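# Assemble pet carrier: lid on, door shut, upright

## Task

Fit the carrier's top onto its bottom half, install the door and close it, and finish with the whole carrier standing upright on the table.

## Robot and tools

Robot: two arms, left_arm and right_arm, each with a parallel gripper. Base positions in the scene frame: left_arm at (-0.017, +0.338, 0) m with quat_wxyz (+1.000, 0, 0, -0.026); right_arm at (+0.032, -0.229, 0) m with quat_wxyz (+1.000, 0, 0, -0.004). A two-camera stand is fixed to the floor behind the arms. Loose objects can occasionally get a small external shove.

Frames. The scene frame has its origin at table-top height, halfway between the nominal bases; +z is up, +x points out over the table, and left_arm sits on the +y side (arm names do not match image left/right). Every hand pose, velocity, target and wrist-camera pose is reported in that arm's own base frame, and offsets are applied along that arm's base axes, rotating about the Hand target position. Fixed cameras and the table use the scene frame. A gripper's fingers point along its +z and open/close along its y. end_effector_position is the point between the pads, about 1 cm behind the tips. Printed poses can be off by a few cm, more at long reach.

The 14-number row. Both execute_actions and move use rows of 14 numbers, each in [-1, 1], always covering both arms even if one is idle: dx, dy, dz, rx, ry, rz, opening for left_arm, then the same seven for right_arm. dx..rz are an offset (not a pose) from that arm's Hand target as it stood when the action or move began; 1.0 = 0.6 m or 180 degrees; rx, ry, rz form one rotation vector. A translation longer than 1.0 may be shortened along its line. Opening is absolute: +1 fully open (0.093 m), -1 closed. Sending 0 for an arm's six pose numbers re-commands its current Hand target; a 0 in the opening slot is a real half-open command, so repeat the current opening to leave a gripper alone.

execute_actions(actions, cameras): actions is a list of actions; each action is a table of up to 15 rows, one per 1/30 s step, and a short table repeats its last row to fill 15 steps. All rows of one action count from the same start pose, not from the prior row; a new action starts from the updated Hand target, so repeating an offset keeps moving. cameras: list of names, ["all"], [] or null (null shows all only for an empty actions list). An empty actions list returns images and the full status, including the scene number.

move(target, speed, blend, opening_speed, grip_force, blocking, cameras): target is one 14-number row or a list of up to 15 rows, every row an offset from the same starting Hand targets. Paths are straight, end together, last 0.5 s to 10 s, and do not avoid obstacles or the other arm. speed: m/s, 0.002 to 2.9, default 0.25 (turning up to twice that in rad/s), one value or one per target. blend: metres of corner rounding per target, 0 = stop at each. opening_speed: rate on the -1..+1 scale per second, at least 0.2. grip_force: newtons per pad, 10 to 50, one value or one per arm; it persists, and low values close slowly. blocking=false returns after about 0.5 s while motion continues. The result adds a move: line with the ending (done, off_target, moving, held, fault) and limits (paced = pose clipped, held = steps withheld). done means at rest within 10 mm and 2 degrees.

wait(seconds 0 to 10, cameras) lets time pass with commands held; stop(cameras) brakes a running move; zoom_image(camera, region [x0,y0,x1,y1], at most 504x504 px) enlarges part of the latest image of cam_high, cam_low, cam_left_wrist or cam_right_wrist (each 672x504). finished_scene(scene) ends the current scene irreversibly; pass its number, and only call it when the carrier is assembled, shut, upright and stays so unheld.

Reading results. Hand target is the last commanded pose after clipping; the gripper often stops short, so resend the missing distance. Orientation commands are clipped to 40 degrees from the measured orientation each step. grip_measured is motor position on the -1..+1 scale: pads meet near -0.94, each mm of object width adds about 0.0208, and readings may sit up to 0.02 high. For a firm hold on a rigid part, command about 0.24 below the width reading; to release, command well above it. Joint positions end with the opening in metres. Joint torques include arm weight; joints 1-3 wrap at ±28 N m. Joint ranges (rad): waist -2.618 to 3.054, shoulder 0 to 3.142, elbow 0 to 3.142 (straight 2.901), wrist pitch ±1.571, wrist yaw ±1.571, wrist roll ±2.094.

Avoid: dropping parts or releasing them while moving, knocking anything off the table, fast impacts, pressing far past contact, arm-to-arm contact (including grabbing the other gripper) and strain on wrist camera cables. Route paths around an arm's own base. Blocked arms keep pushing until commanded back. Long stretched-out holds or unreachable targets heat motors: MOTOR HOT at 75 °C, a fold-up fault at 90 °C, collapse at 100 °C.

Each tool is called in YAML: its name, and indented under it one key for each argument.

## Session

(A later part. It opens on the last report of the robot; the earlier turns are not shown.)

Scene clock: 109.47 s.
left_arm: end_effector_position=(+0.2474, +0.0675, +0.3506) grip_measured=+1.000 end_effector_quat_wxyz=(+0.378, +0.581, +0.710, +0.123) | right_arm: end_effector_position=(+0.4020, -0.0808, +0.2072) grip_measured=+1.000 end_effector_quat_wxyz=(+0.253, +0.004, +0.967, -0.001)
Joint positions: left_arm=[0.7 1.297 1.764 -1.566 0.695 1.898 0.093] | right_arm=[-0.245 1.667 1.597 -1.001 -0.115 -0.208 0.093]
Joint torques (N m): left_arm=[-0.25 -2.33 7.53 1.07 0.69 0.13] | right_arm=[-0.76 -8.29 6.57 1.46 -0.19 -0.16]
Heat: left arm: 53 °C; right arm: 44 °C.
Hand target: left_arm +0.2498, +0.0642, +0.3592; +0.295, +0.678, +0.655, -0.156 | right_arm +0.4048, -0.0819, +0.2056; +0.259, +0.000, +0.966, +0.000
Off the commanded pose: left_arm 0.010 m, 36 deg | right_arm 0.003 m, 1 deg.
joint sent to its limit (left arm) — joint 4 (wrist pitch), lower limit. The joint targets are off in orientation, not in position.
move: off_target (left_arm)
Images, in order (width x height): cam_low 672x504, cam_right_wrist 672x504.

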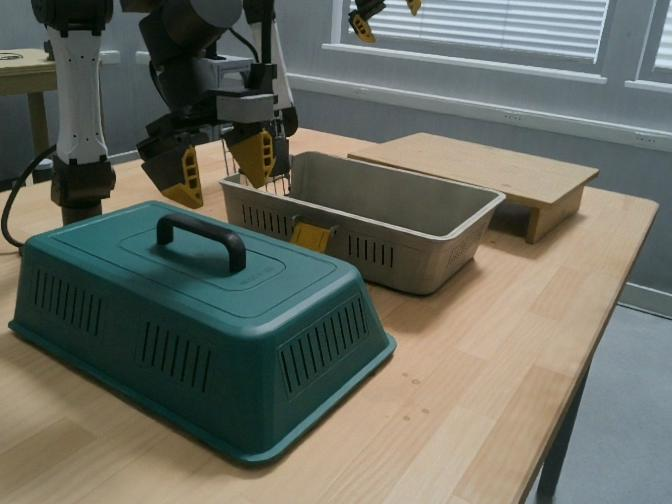

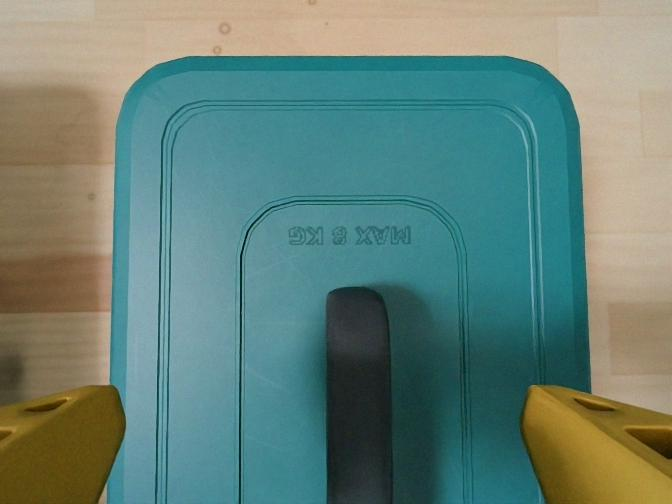

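move:
  target: [0,0,0,0,0,0,1,0.012,-0.014,-0.040,0,0,0,1]
  speed: 0.1
  cameras: ["cam_right_wrist","cam_low"]

Scene clock: 114.20 s.
left_arm: end_effector_position=(+0.2474, +0.0675, +0.3506) grip_measured=+1.000 end_effector_quat_wxyz=(+0.378, +0.581, +0.710, +0.123) | right_arm: end_effector_position=(+0.4090, -0.0892, +0.1844) grip_measured=+1.000 end_effector_quat_wxyz=(+0.254, +0.004, +0.967, -0.002)
Joint positions: left_arm=[0.7 1.297 1.764 -1.566 0.695 1.898 0.093] | right_arm=[-0.264 1.688 1.529 -0.91 -0.124 -0.225 0.093]
Joint torques (N m): left_arm=[-0.39 -2.45 7.42 1.1 0.65 0.11] | right_arm=[-0.7 -8.24 6.76 1.46 -0.2 -0.17]
Heat: left arm: 54 °C; right arm: 45 °C.
Hand target: left_arm +0.2498, +0.0642, +0.3592; +0.295, +0.678, +0.655, -0.156 | right_arm +0.4120, -0.0903, +0.1818; +0.259, +0.000, +0.966, +0.001
Off the commanded pose: left_arm 0.010 m, 36 deg | right_arm 0.004 m, 1 deg.
joint sent to its limit (left arm) — joint 4 (wrist pitch), lower limit. The joint targets are off in orientation, not in position.
move: off_target (left_arm)
Images, in order (width x height): cam_low 672x504, cam_right_wrist 672x504.

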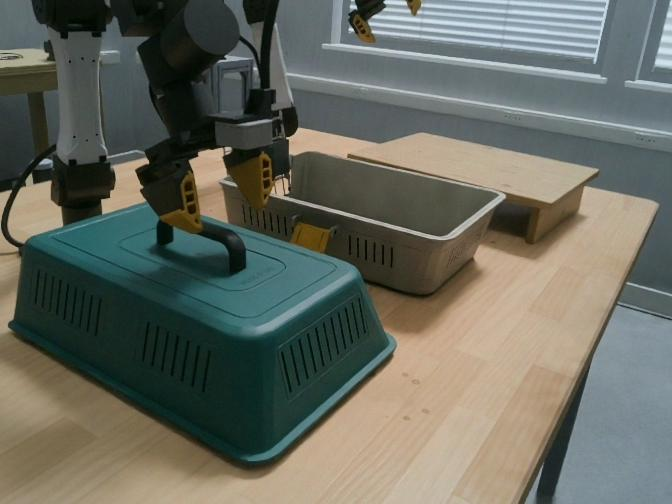

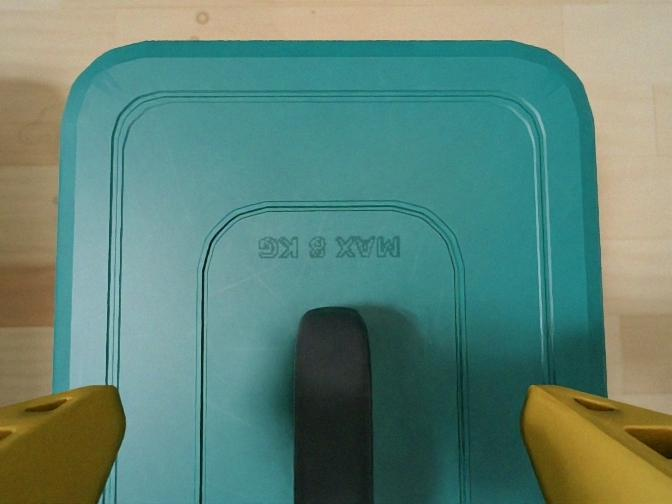

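move:
  target: [0,0,0,0,0,0,1,0.006,-0.002,-0.018,0,0,0,1]
  speed: 0.1

move:
  target: [0,0,0,0,0,0,1,0,0,0,0,0,0,-1]
  grip_force: [50,40]
  cameras: ["cam_right_wrist","cam_low"]

Scene clock: 118.03 s.
left_arm: end_effector_position=(+0.2474, +0.0675, +0.3506) grip_measured=+1.000 end_effector_quat_wxyz=(+0.378, +0.581, +0.710, +0.123) | right_arm: end_effector_position=(+0.4128, -0.0902, +0.1745) grip_measured=+1.000 end_effector_quat_wxyz=(+0.255, +0.003, +0.967, -0.002)
Joint positions: left_arm=[0.7 1.297 1.764 -1.566 0.695 1.898 0.093] | right_arm=[-0.264 1.699 1.501 -0.87 -0.124 -0.225 0.093]
Joint torques (N m): left_arm=[-0.29 -2.36 7.39 1.09 0.65 0.12] | right_arm=[-0.75 -8.18 6.71 1.48 -0.21 -0.17]
Heat: left arm: 54 °C; right arm: 45 °C.
Hand target: left_arm +0.2498, +0.0642, +0.3592; +0.295, +0.678, +0.655, -0.156 | right_arm +0.4156, -0.0915, +0.1708; +0.259, -0.001, +0.966, +0.001
Off the commanded pose: left_arm 0.010 m, 36 deg | right_arm 0.005 m, 1 deg.
joint sent to its limit (left arm) — joint 4 (wrist pitch), lower limit. The joint targets are off in orientation, not in position.
move: off_target (left_arm)

Scene clock: 122.53 s.
left_arm: end_effector_position=(+0.2474, +0.0675, +0.3506) grip_measured=+1.000 end_effector_quat_wxyz=(+0.378, +0.581, +0.710, +0.123) | right_arm: end_effector_position=(+0.4129, -0.0902, +0.1745) grip_measured=-0.976 end_effector_quat_wxyz=(+0.255, +0.003, +0.967, -0.002)
Joint positions: left_arm=[0.7 1.297 1.764 -1.566 0.695 1.898 0.093] | right_arm=[-0.264 1.699 1.501 -0.869 -0.124 -0.225 0]
Joint torques (N m): left_arm=[-0.43 -2.39 7.35 1.09 0.68 0.09] | right_arm=[-0.76 -8.16 6.71 1.47 -0.21 -0.16]
Heat: left arm: 54 °C; right arm: 45 °C.
Hand target: left_arm +0.2498, +0.0642, +0.3592; +0.295, +0.678, +0.655, -0.156 | right_arm +0.4156, -0.0915, +0.1708; +0.259, +0.000, +0.966, +0.001
Off the commanded pose: left_arm 0.010 m, 36 deg | right_arm 0.005 m, 1 deg.
joint sent to its limit (left arm) — joint 4 (wrist pitch), lower limit. The joint targets are off in orientation, not in position.
grip_force (N): 50, 40
move: off_target (left_arm)
Images, in order (width x height): cam_low 672x504, cam_right_wrist 672x504.

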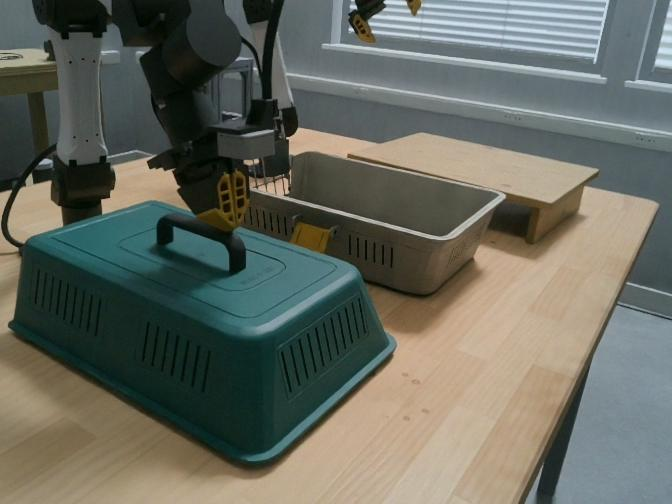

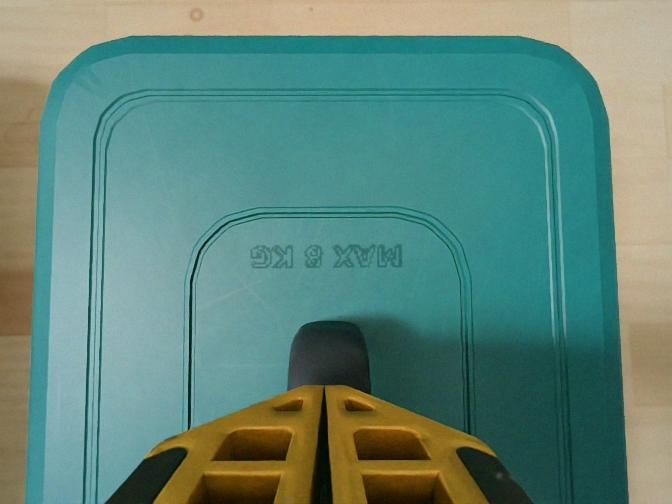

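move:
  target: [0,0,0,0,0,0,1,0,0,0,0,0,0,1]

move:
  target: [0,0,0,0,0,0,1,-0.025,0,-0.045,0,0,0,1]
  speed: 0.08
  cameras: ["cam_right_wrist","cam_low"]

Scene clock: 126.43 s.
left_arm: end_effector_position=(+0.2474, +0.0675, +0.3506) grip_measured=+1.000 end_effector_quat_wxyz=(+0.378, +0.581, +0.710, +0.123) | right_arm: end_effector_position=(+0.4129, -0.0902, +0.1745) grip_measured=+1.000 end_effector_quat_wxyz=(+0.255, +0.003, +0.967, -0.002)
Joint positions: left_arm=[0.7 1.297 1.764 -1.566 0.695 1.898 0.093] | right_arm=[-0.264 1.699 1.501 -0.869 -0.124 -0.226 0.093]
Joint torques (N m): left_arm=[-0.43 -2.66 7.35 1.12 0.68 0.13] | right_arm=[-0.73 -8.16 6.72 1.47 -0.2 -0.16]
Heat: left arm: 54 °C; right arm: 45 °C.
Hand target: left_arm +0.2498, +0.0642, +0.3592; +0.295, +0.678, +0.655, -0.156 | right_arm +0.4156, -0.0915, +0.1708; +0.259, +0.000, +0.966, +0.001
Off the commanded pose: left_arm 0.010 m, 36 deg | right_arm 0.005 m, 1 deg.
joint sent to its limit (left arm) — joint 4 (wrist pitch), lower limit. The joint targets are off in orientation, not in position.
grip_force (N): 50, 40
move: off_target (left_arm)

Scene clock: 127.57 s.
left_arm: end_effector_position=(+0.2474, +0.0675, +0.3506) grip_measured=+1.000 end_effector_quat_wxyz=(+0.378, +0.581, +0.710, +0.123) | right_arm: end_effector_position=(+0.3992, -0.0907, +0.1347) grip_measured=+1.000 end_effector_quat_wxyz=(+0.240, +0.004, +0.971, +0.002)
Joint positions: left_arm=[0.7 1.297 1.764 -1.566 0.695 1.898 0.093] | right_arm=[-0.277 1.682 1.338 -0.759 -0.13 -0.237 0.093]
Joint torques (N m): left_arm=[-0.2 -2.35 7.54 1.12 0.7 0.11] | right_arm=[-0.72 -11.29 6.56 1.41 -0.21 -0.17]
Heat: left arm: 54 °C; right arm: 45 °C.
Hand target: left_arm +0.2498, +0.0642, +0.3592; +0.295, +0.678, +0.655, -0.156 | right_arm +0.4006, -0.0915, +0.1439; +0.259, +0.000, +0.966, +0.001
Off the commanded pose: left_arm 0.010 m, 36 deg | right_arm 0.009 m, 2 deg.
joint sent to its limit (left arm) — joint 4 (wrist pitch), lower limit. The joint targets are off in orientation, not in position.
grip_force (N): 50, 40
move: off_target (left_arm)
Images, in order (width x height): cam_low 672x504, cam_right_wrist 672x504.

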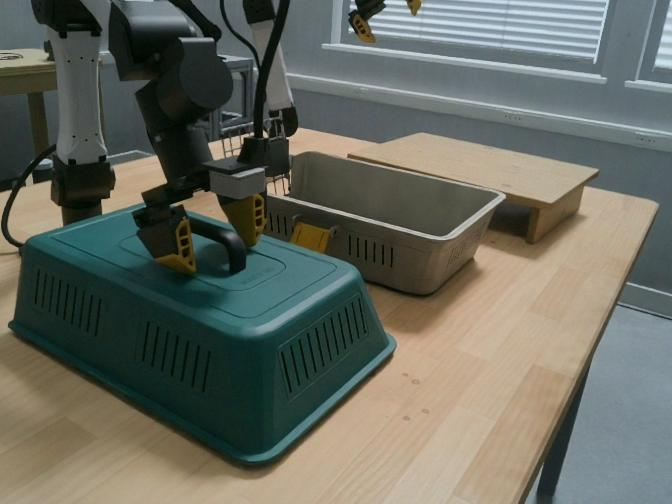

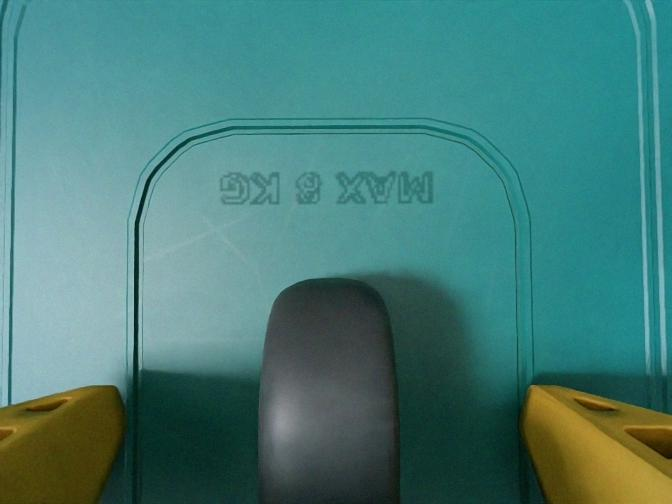

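move:
  target: [0,0,0,0,0,0,1,-0.006,0,-0.0,0,0,0,-1]
  cameras: ["cam_right_wrist","cam_low"]

Scene clock: 133.40 s.
left_arm: end_effector_position=(+0.2474, +0.0675, +0.3506) grip_measured=+1.000 end_effector_quat_wxyz=(+0.378, +0.581, +0.710, +0.123) | right_arm: end_effector_position=(+0.3964, -0.0908, +0.1339) grip_measured=-0.573 end_effector_quat_wxyz=(+0.240, +0.003, +0.971, +0.002)
Joint positions: left_arm=[0.7 1.297 1.764 -1.566 0.695 1.898 0.093] | right_arm=[-0.28 1.672 1.325 -0.756 -0.132 -0.242 0.018]
Joint torques (N m): left_arm=[-0.25 -2.35 7.42 1.1 0.67 0.13] | right_arm=[-0.75 -11.54 6.5 1.39 -0.21 -0.14]
Heat: left arm: 54 °C; right arm: 45 °C.
Hand target: left_arm +0.2498, +0.0642, +0.3592; +0.295, +0.678, +0.655, -0.156 | right_arm +0.3971, -0.0915, +0.1439; +0.259, +0.000, +0.966, +0.001
Off the commanded pose: left_arm 0.010 m, 36 deg | right_arm 0.010 m, 2 deg.
joint sent to its limit (left arm) — joint 4 (wrist pitch), lower limit. The joint targets are off in orientation, not in position.
grip_force (N): 50, 40
move: off_target (left_arm)
Images, in order (width x height): cam_low 672x504, cam_right_wrist 672x504.

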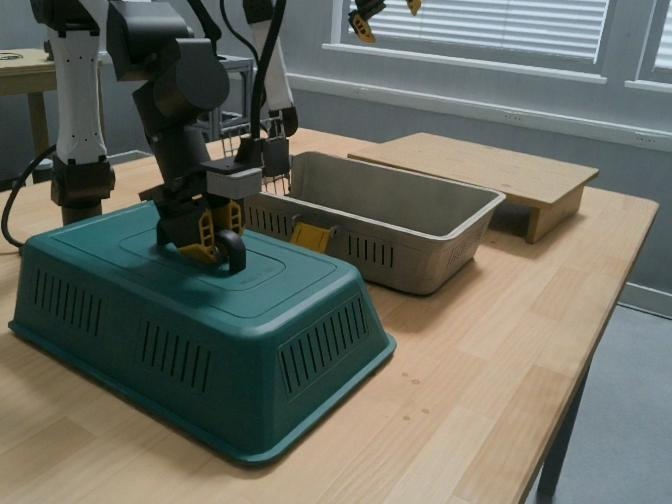

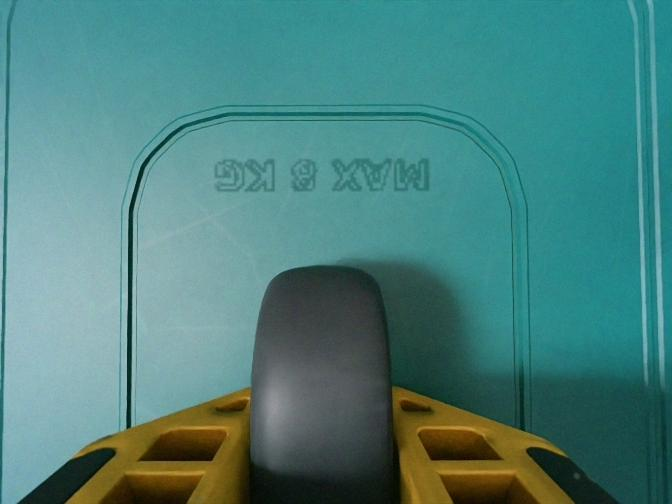

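move:
  target:
    - [0,-0.27,0.0,-0.08,-0.03,0.2,1,0,0,0,0,0,0,-1]
    - [-0.283,-0.523,-0.06,-0.167,-0.057,0.409,1,0,0,0,0,0,0,-1]
  blend: 0.05
  speed: 0.3
  cameras: ["all"]

Scene clock: 143.50 s.
left_arm: end_effector_position=(+0.0772, -0.2514, +0.3105) grip_measured=+1.000 end_effector_quat_wxyz=(+0.523, +0.144, +0.833, -0.107) | right_arm: end_effector_position=(+0.3964, -0.0908, +0.1339) grip_measured=-0.580 end_effector_quat_wxyz=(+0.240, +0.003, +0.971, +0.002)
Joint positions: left_arm=[-1.888 1.343 1.45 -1.561 -1.123 -1.473 0.093] | right_arm=[-0.28 1.672 1.325 -0.756 -0.132 -0.242 0.017]
Joint torques (N m): left_arm=[0.42 -4.85 8.25 0.43 -0.77 -0.04] | right_arm=[-0.77 -11.51 6.54 1.39 -0.2 -0.14]
Heat: left arm: 54 °C; right arm: 44 °C.
Hand target: left_arm +0.0800, -0.2496, +0.3232; +0.536, +0.073, +0.840, -0.047 | right_arm +0.3971, -0.0915, +0.1439; +0.259, +0.000, +0.966, +0.000
Off the commanded pose: left_arm 0.013 m, 11 deg | right_arm 0.010 m, 2 deg.
joint sent to its limit (left arm) — joint 4 (wrist pitch), lower limit. The joint targets are off in orientation, not in position.
grip_force (N): 50, 40
move: off_target (left_arm)

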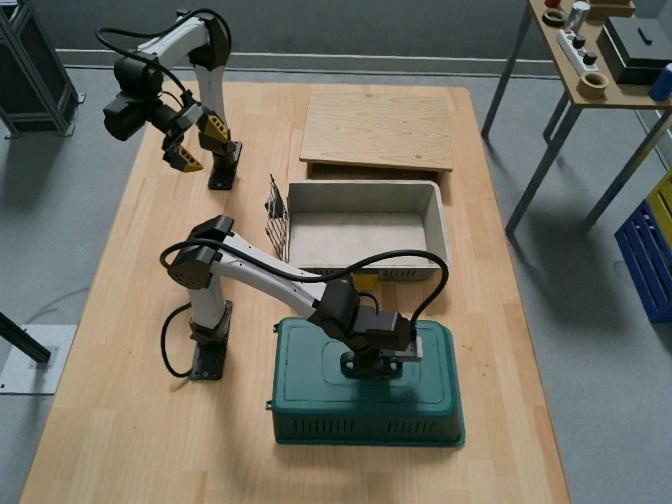

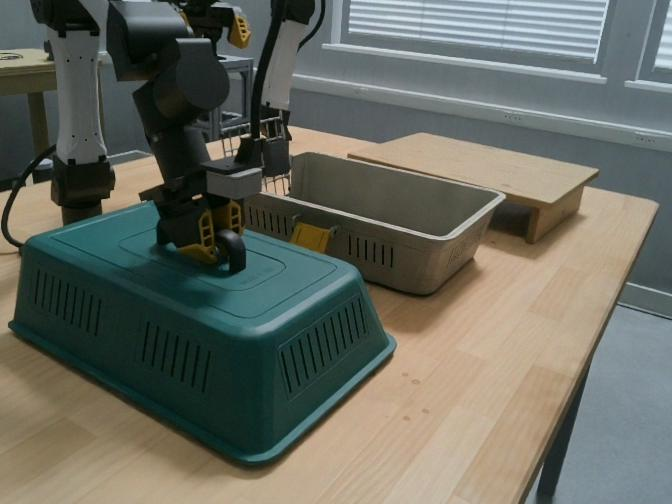

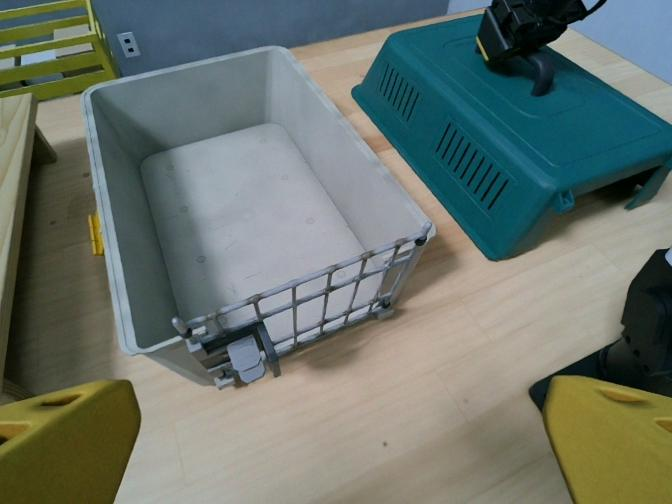

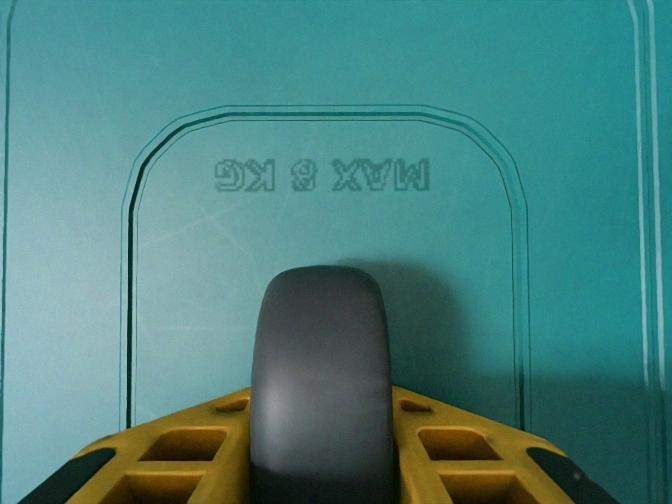

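zoom_image:
  camera: "cam_left_wrist"
  region: [110, 210, 450, 400]

zoom_image:
  camera: "cam_left_wrist"
  region: [430, 100, 672, 270]

Scaled by 1.482 from the camera's 672x504 image, which has a finer 960x720 frame.

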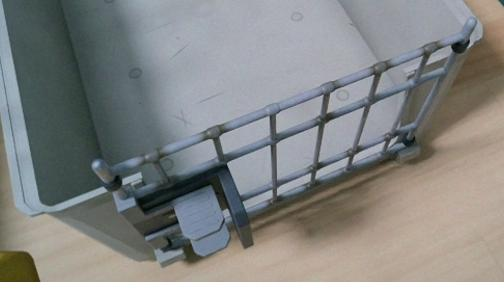

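Scaled by 2.083 from the camera's 672x504 image, which has a finer 960x720 frame.

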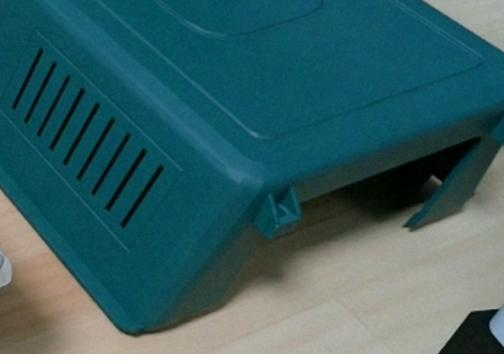

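move:
  target: [0.13,-0.115,-0.1,0,0,0.045,1,0,0,0,0,0,0,-1]
  speed: 0.2
  cameras: ["cam_low","cam_left_wrist"]

Scene clock: 154.37 s.
left_arm: end_effector_position=(+0.1562, -0.3121, +0.2548) grip_measured=+1.000 end_effector_quat_wxyz=(+0.533, +0.034, +0.845, +0.012) | right_arm: end_effector_position=(+0.3964, -0.0908, +0.1339) grip_measured=-0.580 end_effector_quat_wxyz=(+0.240, +0.003, +0.971, +0.002)
Joint positions: left_arm=[-1.557 1.7 1.563 -1.37 -1.123 -1.437 0.093] | right_arm=[-0.28 1.672 1.325 -0.756 -0.132 -0.242 0.017]
Joint torques (N m): left_arm=[0.42 -7.25 8.61 0.61 -0.73 -0.01] | right_arm=[-0.72 -11.51 6.52 1.39 -0.21 -0.13]
Heat: left arm: 55 °C; right arm: 43 °C.
Hand target: left_arm +0.1580, -0.3186, +0.2632; +0.537, +0.014, +0.843, -0.009 | right_arm +0.3971, -0.0915, +0.1439; +0.259, +0.000, +0.966, +0.000
Off the commanded pose: left_arm 0.011 m, 3 deg | right_arm 0.010 m, 2 deg.
grip_force (N): 50, 40
move: off_target (left_arm)
Images, in order (width x height): cam_low 672x504, cam_left_wrist 672x504.

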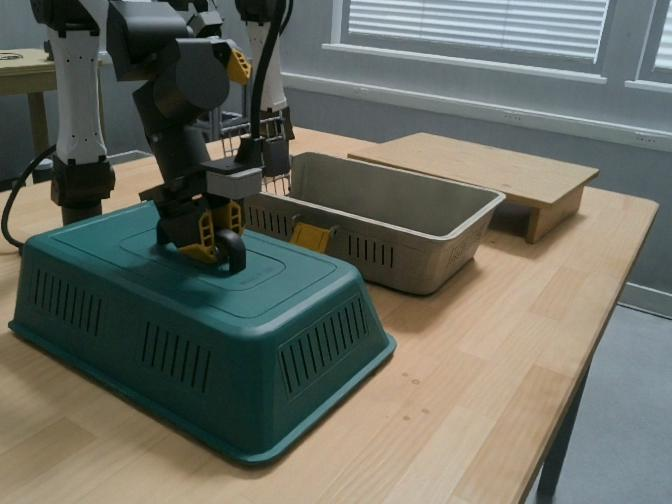

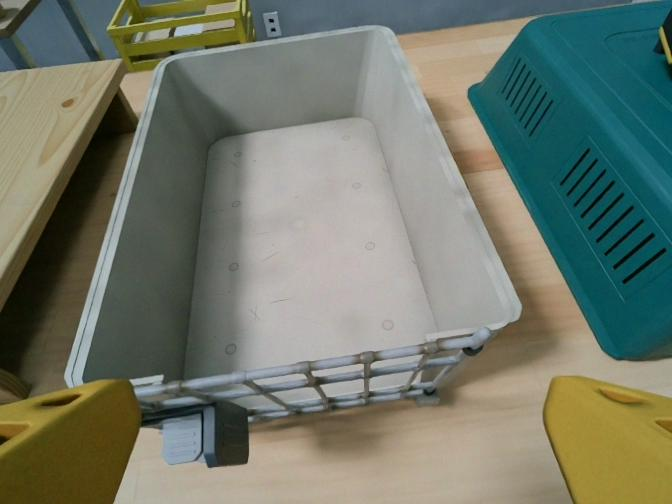

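move:
  target: [0.068,0.026,-0.09,0,0,0,1,0,0,0,0,0,0,-1]
  speed: 0.1
  cameras: ["cam_low","cam_left_wrist"]

Scene clock: 165.07 s.
left_arm: end_effector_position=(+0.1975, -0.3048, +0.1983) grip_measured=+1.000 end_effector_quat_wxyz=(+0.534, +0.026, +0.845, +0.011) | right_arm: end_effector_position=(+0.3964, -0.0908, +0.1339) grip_measured=-0.580 end_effector_quat_wxyz=(+0.240, +0.003, +0.971, +0.002)
Joint positions: left_arm=[-1.422 1.623 1.24 -0.868 -1.101 -1.164 0.093] | right_arm=[-0.28 1.672 1.325 -0.756 -0.132 -0.242 0.017]
Joint torques (N m): left_arm=[0.46 -10.61 5.72 1.13 -0.57 0.19] | right_arm=[-0.76 -11.51 6.53 1.39 -0.21 -0.14]
Heat: left arm: 56 °C; right arm: 43 °C.
Hand target: left_arm +0.1988, -0.3030, +0.2091; +0.537, +0.014, +0.843, -0.009 | right_arm +0.3971, -0.0915, +0.1439; +0.259, +0.000, +0.966, +0.000
Off the commanded pose: left_arm 0.011 m, 3 deg | right_arm 0.010 m, 2 deg.
grip_force (N): 50, 40
move: off_target (left_arm)
Images, in order (width x height): cam_low 672x504, cam_left_wrist 672x504.

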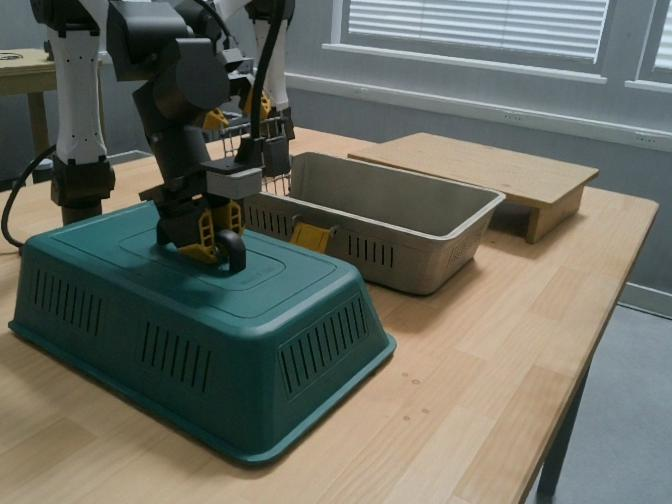

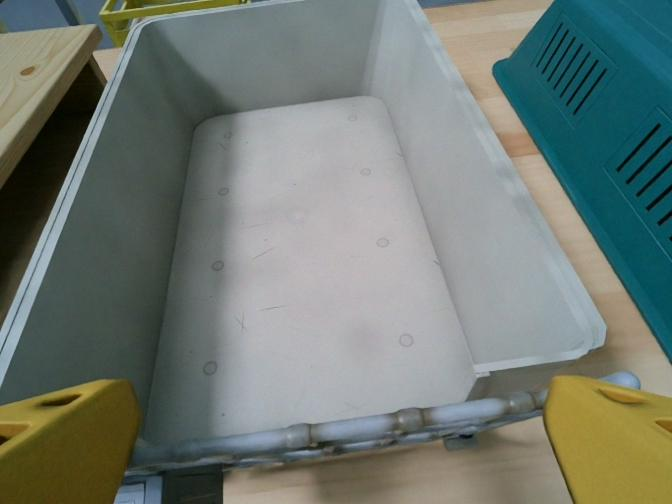

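zoom_image:
  camera: "cam_low"
  region: [190, 70, 320, 200]

zoom_image:
  camera: "cam_left_wrist"
  region: [100, 340, 660, 504]

Scaled by 3.877 from the camera's 672x504 image, which has a finer 960x720 frame.

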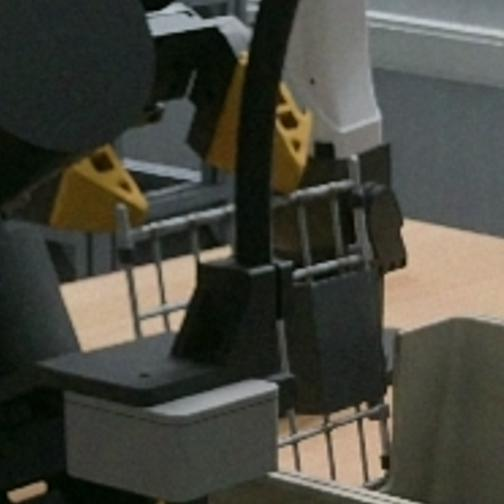

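Region (100, 340, 660, 504) is 560x164 pixels. A region can be at most 504 by 504 pixels.

move:
  target:
    - [-0.05,0,0,0,0,0,-0.2,0,0,0,0,0,0,-1]
    - [-0.05,-0.045,-0.105,0,0,0,-0.2,0,0,0,0,0,0,-1]
  speed: 0.1
  cameras: ["cam_low","cam_left_wrist"]

Scene clock: 190.23 s.
left_arm: end_effector_position=(+0.1683, -0.3277, +0.1456) grip_measured=-0.198 end_effector_quat_wxyz=(+0.527, +0.023, +0.850, -0.001) | right_arm: end_effector_position=(+0.3964, -0.0908, +0.1339) grip_measured=-0.580 end_effector_quat_wxyz=(+0.240, +0.003, +0.971, +0.002)
Joint positions: left_arm=[-1.516 1.77 1.212 -0.849 -1.102 -1.361 0.036] | right_arm=[-0.28 1.672 1.325 -0.756 -0.132 -0.242 0.017]
Joint torques (N m): left_arm=[-0.25 -7.66 5.39 0.84 -0.84 0] | right_arm=[-0.75 -11.45 6.52 1.39 -0.21 -0.14]
Heat: left arm: 53 °C; right arm: 42 °C.
Hand target: left_arm +0.1688, -0.3301, +0.1463; +0.538, +0.013, +0.843, -0.009 | right_arm +0.3971, -0.0915, +0.1439; +0.259, +0.000, +0.966, +0.000
Off the commanded pose: left_arm 0.002 m, 2 deg | right_arm 0.010 m, 2 deg.
grip_force (N): 50, 40
move: done
Images, in order (width x height): cam_low 672x504, cam_left_wrist 672x504.

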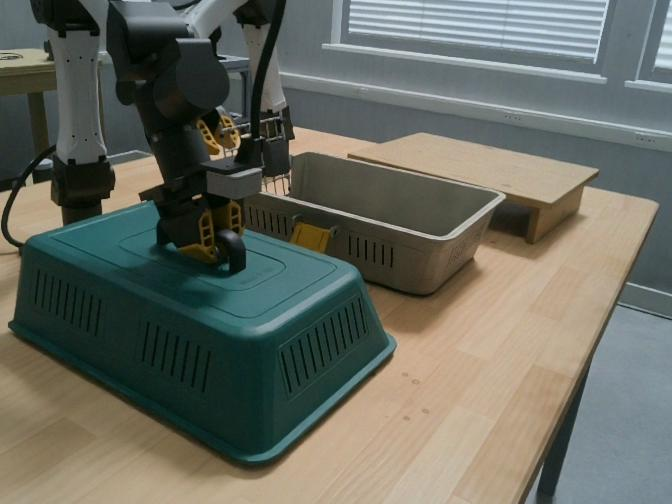

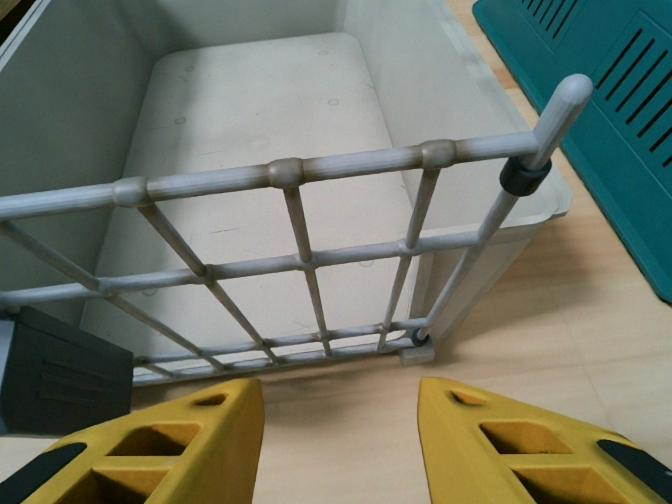

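move:
  target: [-0.004,-0.01,0.012,-0.039,-0.139,0,-0.2,0,0,0,0,0,0,-1]
  speed: 0.1
  cameras: ["cam_low","cam_left_wrist"]

Scene clock: 211.73 s.
left_arm: end_effector_position=(+0.1678, -0.3371, +0.1466) grip_measured=-0.198 end_effector_quat_wxyz=(+0.693, -0.020, +0.719, -0.036) | right_arm: end_effector_position=(+0.3964, -0.0908, +0.1339) grip_measured=-0.580 end_effector_quat_wxyz=(+0.240, +0.003, +0.971, +0.002)
Joint positions: left_arm=[-1.572 1.848 0.959 -0.115 -1.529 -1.084 0.036] | right_arm=[-0.28 1.672 1.325 -0.756 -0.132 -0.242 0.017]
Joint torques (N m): left_arm=[-0.24 -9.61 4.86 1.33 -0.82 0.26] | right_arm=[-0.75 -11.52 6.5 1.39 -0.21 -0.14]
Heat: left arm: 52 °C; right arm: 42 °C.
Hand target: left_arm +0.1665, -0.3360, +0.1534; +0.707, -0.017, +0.705, -0.057 | right_arm +0.3971, -0.0915, +0.1439; +0.259, +0.000, +0.966, +0.000
Off the commanded pose: left_arm 0.007 m, 3 deg | right_arm 0.010 m, 2 deg.
grip_force (N): 50, 40
move: off_target (left_arm)
Images, in order (width x height): cam_low 672x504, cam_left_wrist 672x504.

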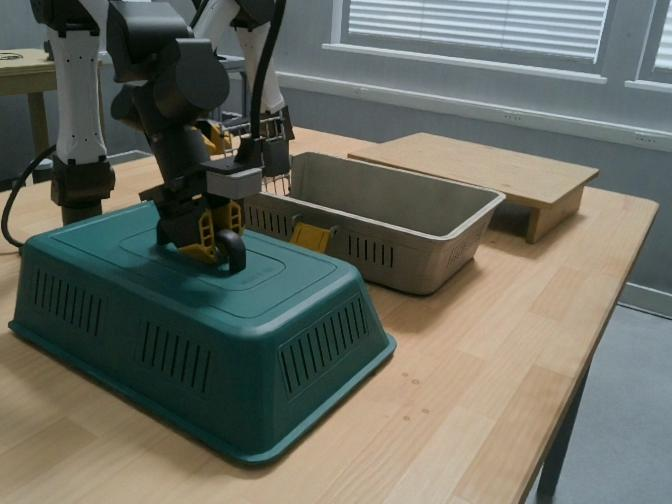

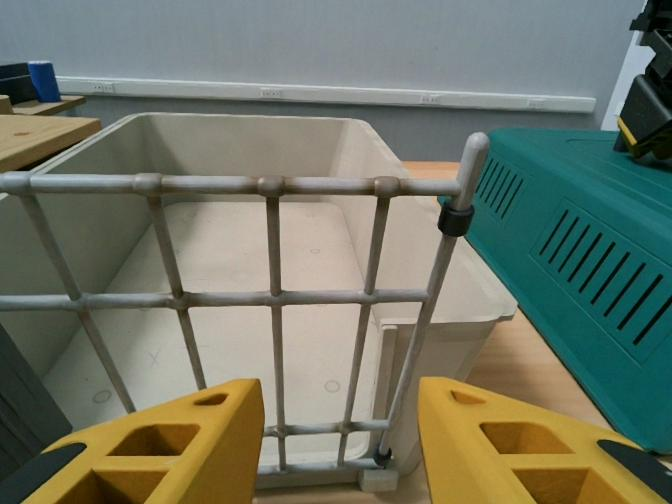

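move:
  target: [0.05,0.012,0.006,0,0,0,-0.2,0,0,0,0,0,0,-1]
  speed: 0.06
  cameras: ["cam_left_wrist"]

Scene clock: 217.23 s.
left_arm: end_effector_position=(+0.1949, -0.3296, +0.1444) grip_measured=-0.198 end_effector_quat_wxyz=(+0.686, -0.026, +0.727, -0.010) | right_arm: end_effector_position=(+0.3964, -0.0908, +0.1339) grip_measured=-0.580 end_effector_quat_wxyz=(+0.240, +0.003, +0.971, +0.002)
Joint positions: left_arm=[-1.49 1.834 0.892 0.17 -1.489 -0.82 0.036] | right_arm=[-0.28 1.672 1.325 -0.756 -0.132 -0.242 0.017]
Joint torques (N m): left_arm=[0.36 -12.21 4.93 1.58 -0.4 0.2] | right_arm=[-0.73 -11.51 6.5 1.38 -0.21 -0.13]
Heat: left arm: 51 °C; right arm: 42 °C.
Hand target: left_arm +0.1964, -0.3288, +0.1571; +0.707, -0.017, +0.705, -0.057 | right_arm +0.3971, -0.0915, +0.1439; +0.259, +0.000, +0.966, +0.000
Off the commanded pose: left_arm 0.013 m, 7 deg | right_arm 0.010 m, 2 deg.
grip_force (N): 50, 40
move: off_target (left_arm)
Images, in order (width x height): cam_left_wrist 672x504.

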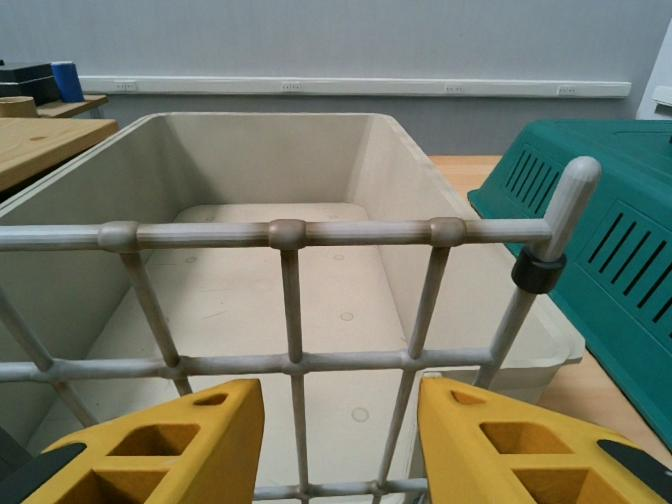

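move:
  target: [0.03,-0.004,-0.008,0,0,0,-0.2,0,0,0,0,0,0,-1]
  speed: 0.05
  cameras: ["cam_left_wrist"]

Scene clock: 224.07 s.
left_arm: end_effector_position=(+0.2124, -0.3289, +0.1506) grip_measured=-0.198 end_effector_quat_wxyz=(+0.702, -0.015, +0.711, -0.044) | right_arm: end_effector_position=(+0.3964, -0.0908, +0.1339) grip_measured=-0.580 end_effector_quat_wxyz=(+0.240, +0.003, +0.971, +0.002)
Joint positions: left_arm=[-1.434 1.903 0.704 1.142 -1.392 -0.14 0.036] | right_arm=[-0.28 1.672 1.325 -0.756 -0.132 -0.242 0.017]
Joint torques (N m): left_arm=[0.5 -7.65 4.6 2.04 0.11 0.26] | right_arm=[-0.77 -11.51 6.53 1.39 -0.2 -0.14]
Heat: left arm: 51 °C; right arm: 43 °C.
Hand target: left_arm +0.2144, -0.3312, +0.1522; +0.707, -0.017, +0.705, -0.057 | right_arm +0.3971, -0.0915, +0.1439; +0.259, +0.000, +0.966, +0.000
Off the commanded pose: left_arm 0.003 m, 2 deg | right_arm 0.010 m, 2 deg.
grip_force (N): 50, 40
move: done
Images, in order (width x height): cam_left_wrist 672x504.

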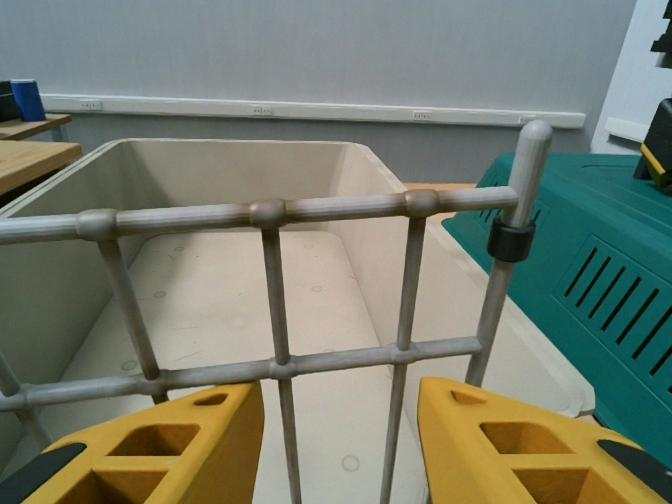

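move:
  target: [0.02,-0.004,0.0,-0.02,0.01,0,-0.2,0,0,0,0,0,0,-1]
  speed: 0.05
  cameras: ["cam_left_wrist","cam_high"]

Scene clock: 233.33 s.
left_arm: end_effector_position=(+0.2236, -0.3282, +0.1446) grip_measured=-0.198 end_effector_quat_wxyz=(+0.696, -0.024, +0.715, -0.059) | right_arm: end_effector_position=(+0.3964, -0.0908, +0.1339) grip_measured=-0.580 end_effector_quat_wxyz=(+0.240, +0.003, +0.971, +0.002)
Joint positions: left_arm=[-1.399 1.903 0.704 1.091 -1.348 -0.224 0.036] | right_arm=[-0.28 1.672 1.325 -0.756 -0.132 -0.242 0.017]
Joint torques (N m): left_arm=[0.65 -8.76 6.49 1.66 0.02 -0.14] | right_arm=[-0.77 -11.51 6.5 1.39 -0.19 -0.13]
Heat: left arm: 51 °C; right arm: 43 °C.
Hand target: left_arm +0.2265, -0.3336, +0.1522; +0.695, -0.041, +0.713, -0.079 | right_arm +0.3971, -0.0915, +0.1439; +0.259, +0.000, +0.966, +0.000
Off the commanded pose: left_arm 0.010 m, 3 deg | right_arm 0.010 m, 2 deg.
grip_force (N): 50, 40
move: off_target (left_arm)
Images, in order (width x height): cam_high 672x504, cam_left_wrist 672x504.

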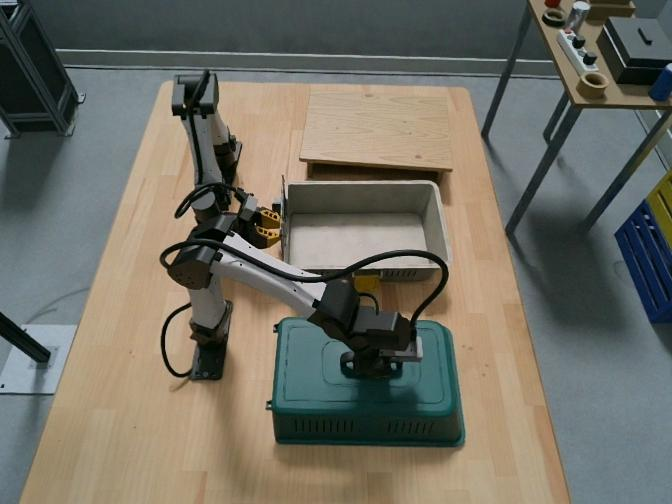

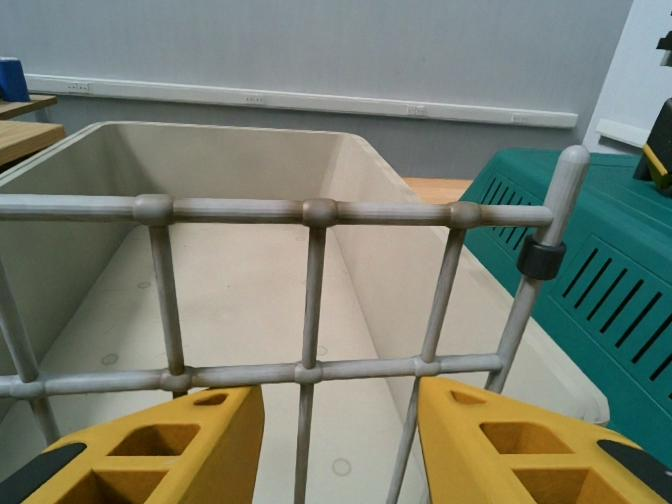

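zoom_image:
  camera: "cam_high"
  region: [190, 160, 330, 290]

zoom_image:
  camera: "cam_left_wrist"
  region: [130, 340, 530, 504]

Scaled by 3.600 from the camera's 672x504 image, which has a finer 960x720 frame.

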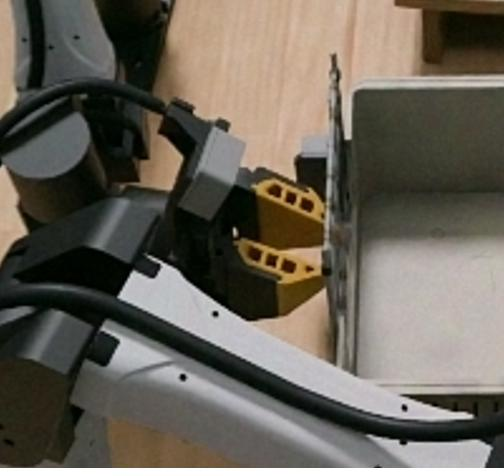

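Scaled by 1.260 from the camera's 672x504 image, which has a finer 960x720 frame.

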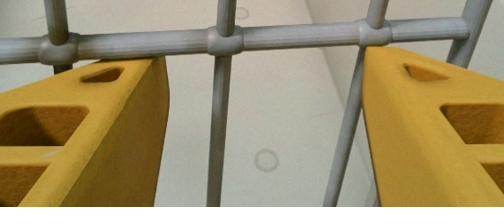

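move:
  target:
    - [-0.04,-0.012,-0.008,0,0,0,-0.2,0,0,0,0,0,0,-1]
    - [0.0,-0.016,-0.012,0,0,0,-0.2,0,0,0,0,0,0,-1]
  speed: 0.05
  cameras: ["cam_left_wrist","cam_high"]

Scene clock: 241.20 s.
left_arm: end_effector_position=(+0.2238, -0.3351, +0.1410) grip_measured=-0.198 end_effector_quat_wxyz=(+0.695, -0.030, +0.716, -0.060) | right_arm: end_effector_position=(+0.3964, -0.0908, +0.1339) grip_measured=-0.580 end_effector_quat_wxyz=(+0.240, +0.003, +0.971, +0.002)
Joint positions: left_arm=[-1.403 1.929 0.737 1.062 -1.356 -0.256 0.036] | right_arm=[-0.28 1.672 1.325 -0.756 -0.132 -0.242 0.017]
Joint torques (N m): left_arm=[0.57 -7.32 6.76 1.79 0.03 0.08] | right_arm=[-0.73 -11.51 6.49 1.38 -0.2 -0.14]
Heat: left arm: 52 °C; right arm: 43 °C.
Hand target: left_arm +0.2264, -0.3432, +0.1451; +0.695, -0.040, +0.713, -0.079 | right_arm +0.3971, -0.0915, +0.1439; +0.259, +0.000, +0.966, +0.000
Off the commanded pose: left_arm 0.009 m, 2 deg | right_arm 0.010 m, 2 deg.
grip_force (N): 50, 40
move: done
Images, in order (width x height): cam_high 672x504, cam_left_wrist 672x504.

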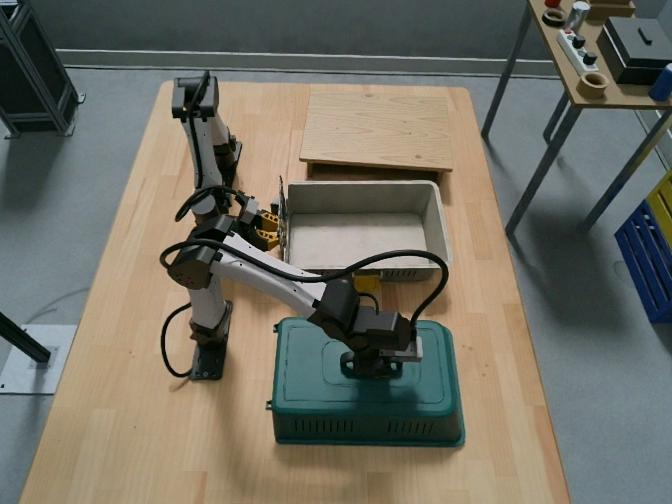

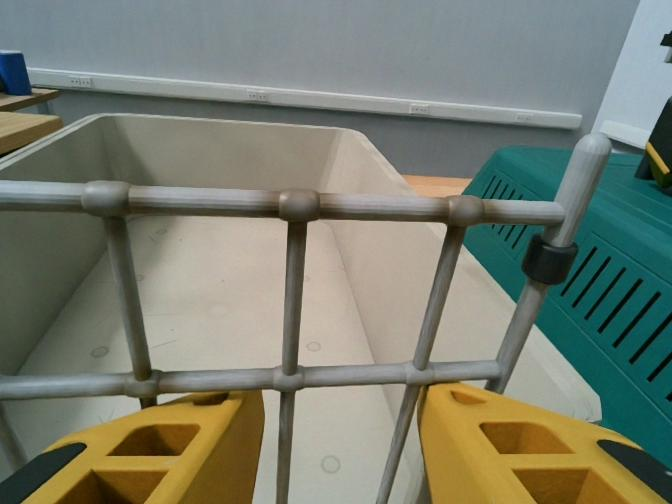

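move:
  target:
    - [0.022,-0.003,-0.004,0,0,0,-0.2,0,0,0,0,0,0,-1]
  speed: 0.05
  cameras: ["cam_left_wrist","cam_high"]

Scene clock: 244.73 s.
left_arm: end_effector_position=(+0.2356, -0.3372, +0.1376) grip_measured=-0.198 end_effector_quat_wxyz=(+0.693, -0.031, +0.718, -0.061) | right_arm: end_effector_position=(+0.3964, -0.0908, +0.1339) grip_measured=-0.580 end_effector_quat_wxyz=(+0.240, +0.003, +0.971, +0.002)
Joint positions: left_arm=[-1.369 1.951 0.753 1.069 -1.322 -0.256 0.036] | right_arm=[-0.28 1.672 1.325 -0.756 -0.132 -0.242 0.017]
Joint torques (N m): left_arm=[0.7 -7.41 6.97 1.93 0.1 0.2] | right_arm=[-0.75 -11.49 6.49 1.39 -0.2 -0.14]
Heat: left arm: 52 °C; right arm: 43 °C.
Hand target: left_arm +0.2397, -0.3450, +0.1427; +0.695, -0.041, +0.713, -0.079 | right_arm +0.3971, -0.0915, +0.1439; +0.259, +0.000, +0.966, +0.000
Off the commanded pose: left_arm 0.010 m, 2 deg | right_arm 0.010 m, 2 deg.
grip_force (N): 50, 40
move: done
Images, in order (width x height): cam_high 672x504, cam_left_wrist 672x504.

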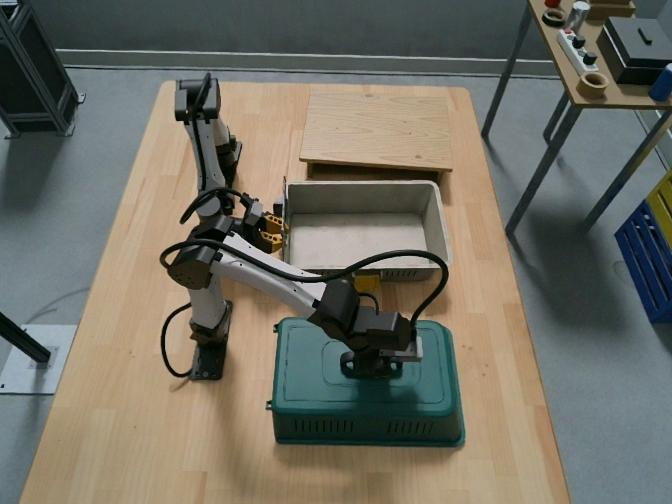

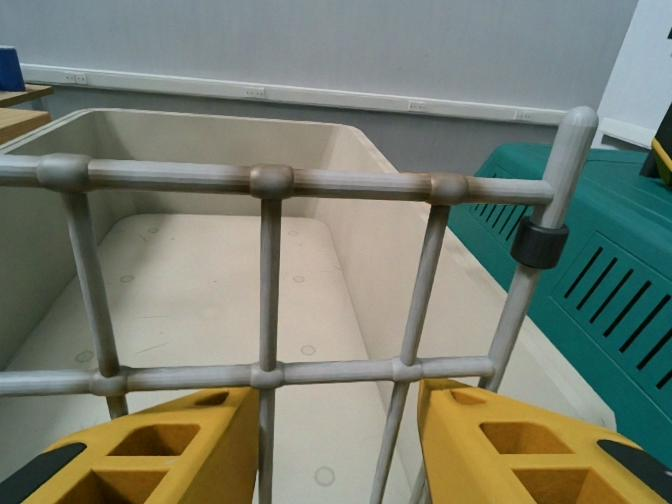

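move:
  target: [0,0,0,0,0,0,-0.75,0,0,0,0,0,0,-1]
  speed: 0.05
  grip_force: [25,40]
  cameras: ["cam_left_wrist","cam_high"]

Scene clock: 249.20 s.
left_arm: end_effector_position=(+0.2356, -0.3372, +0.1376) grip_measured=-0.379 end_effector_quat_wxyz=(+0.693, -0.028, +0.718, -0.058) | right_arm: end_effector_position=(+0.3964, -0.0908, +0.1339) grip_measured=-0.580 end_effector_quat_wxyz=(+0.240, +0.003, +0.971, +0.002)
Joint positions: left_arm=[-1.369 1.951 0.753 1.069 -1.322 -0.247 0.027] | right_arm=[-0.28 1.672 1.325 -0.756 -0.132 -0.242 0.017]
Joint torques (N m): left_arm=[0.91 -7.49 6.84 1.98 0.1 0.11] | right_arm=[-0.76 -11.49 6.53 1.39 -0.2 -0.14]
Heat: left arm: 52 °C; right arm: 43 °C.
Hand target: left_arm +0.2397, -0.3450, +0.1427; +0.695, -0.041, +0.713, -0.079 | right_arm +0.3971, -0.0915, +0.1439; +0.259, +0.000, +0.966, +0.000
Off the commanded pose: left_arm 0.010 m, 3 deg | right_arm 0.010 m, 2 deg.
grip_force (N): 25, 40
move: off_target (left_arm)
Images, in order (width x height): cam_high 672x504, cam_left_wrist 672x504.

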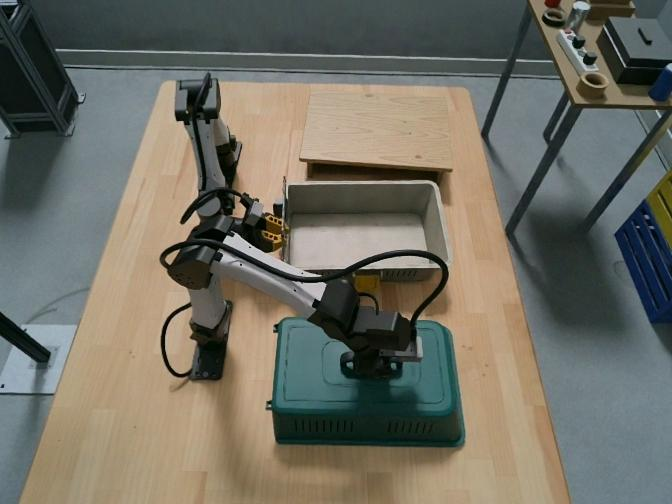

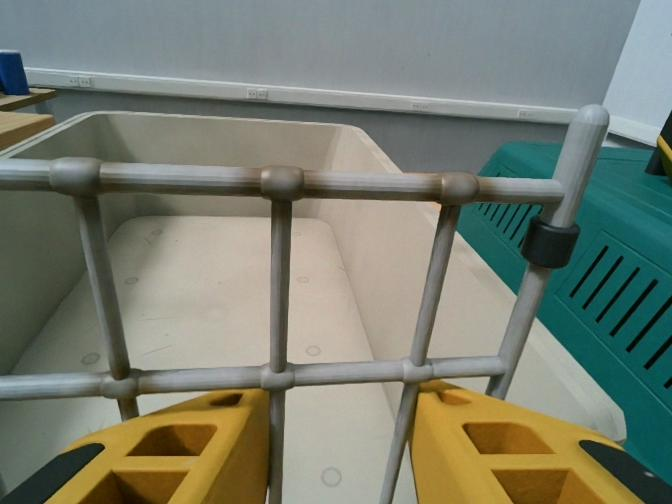

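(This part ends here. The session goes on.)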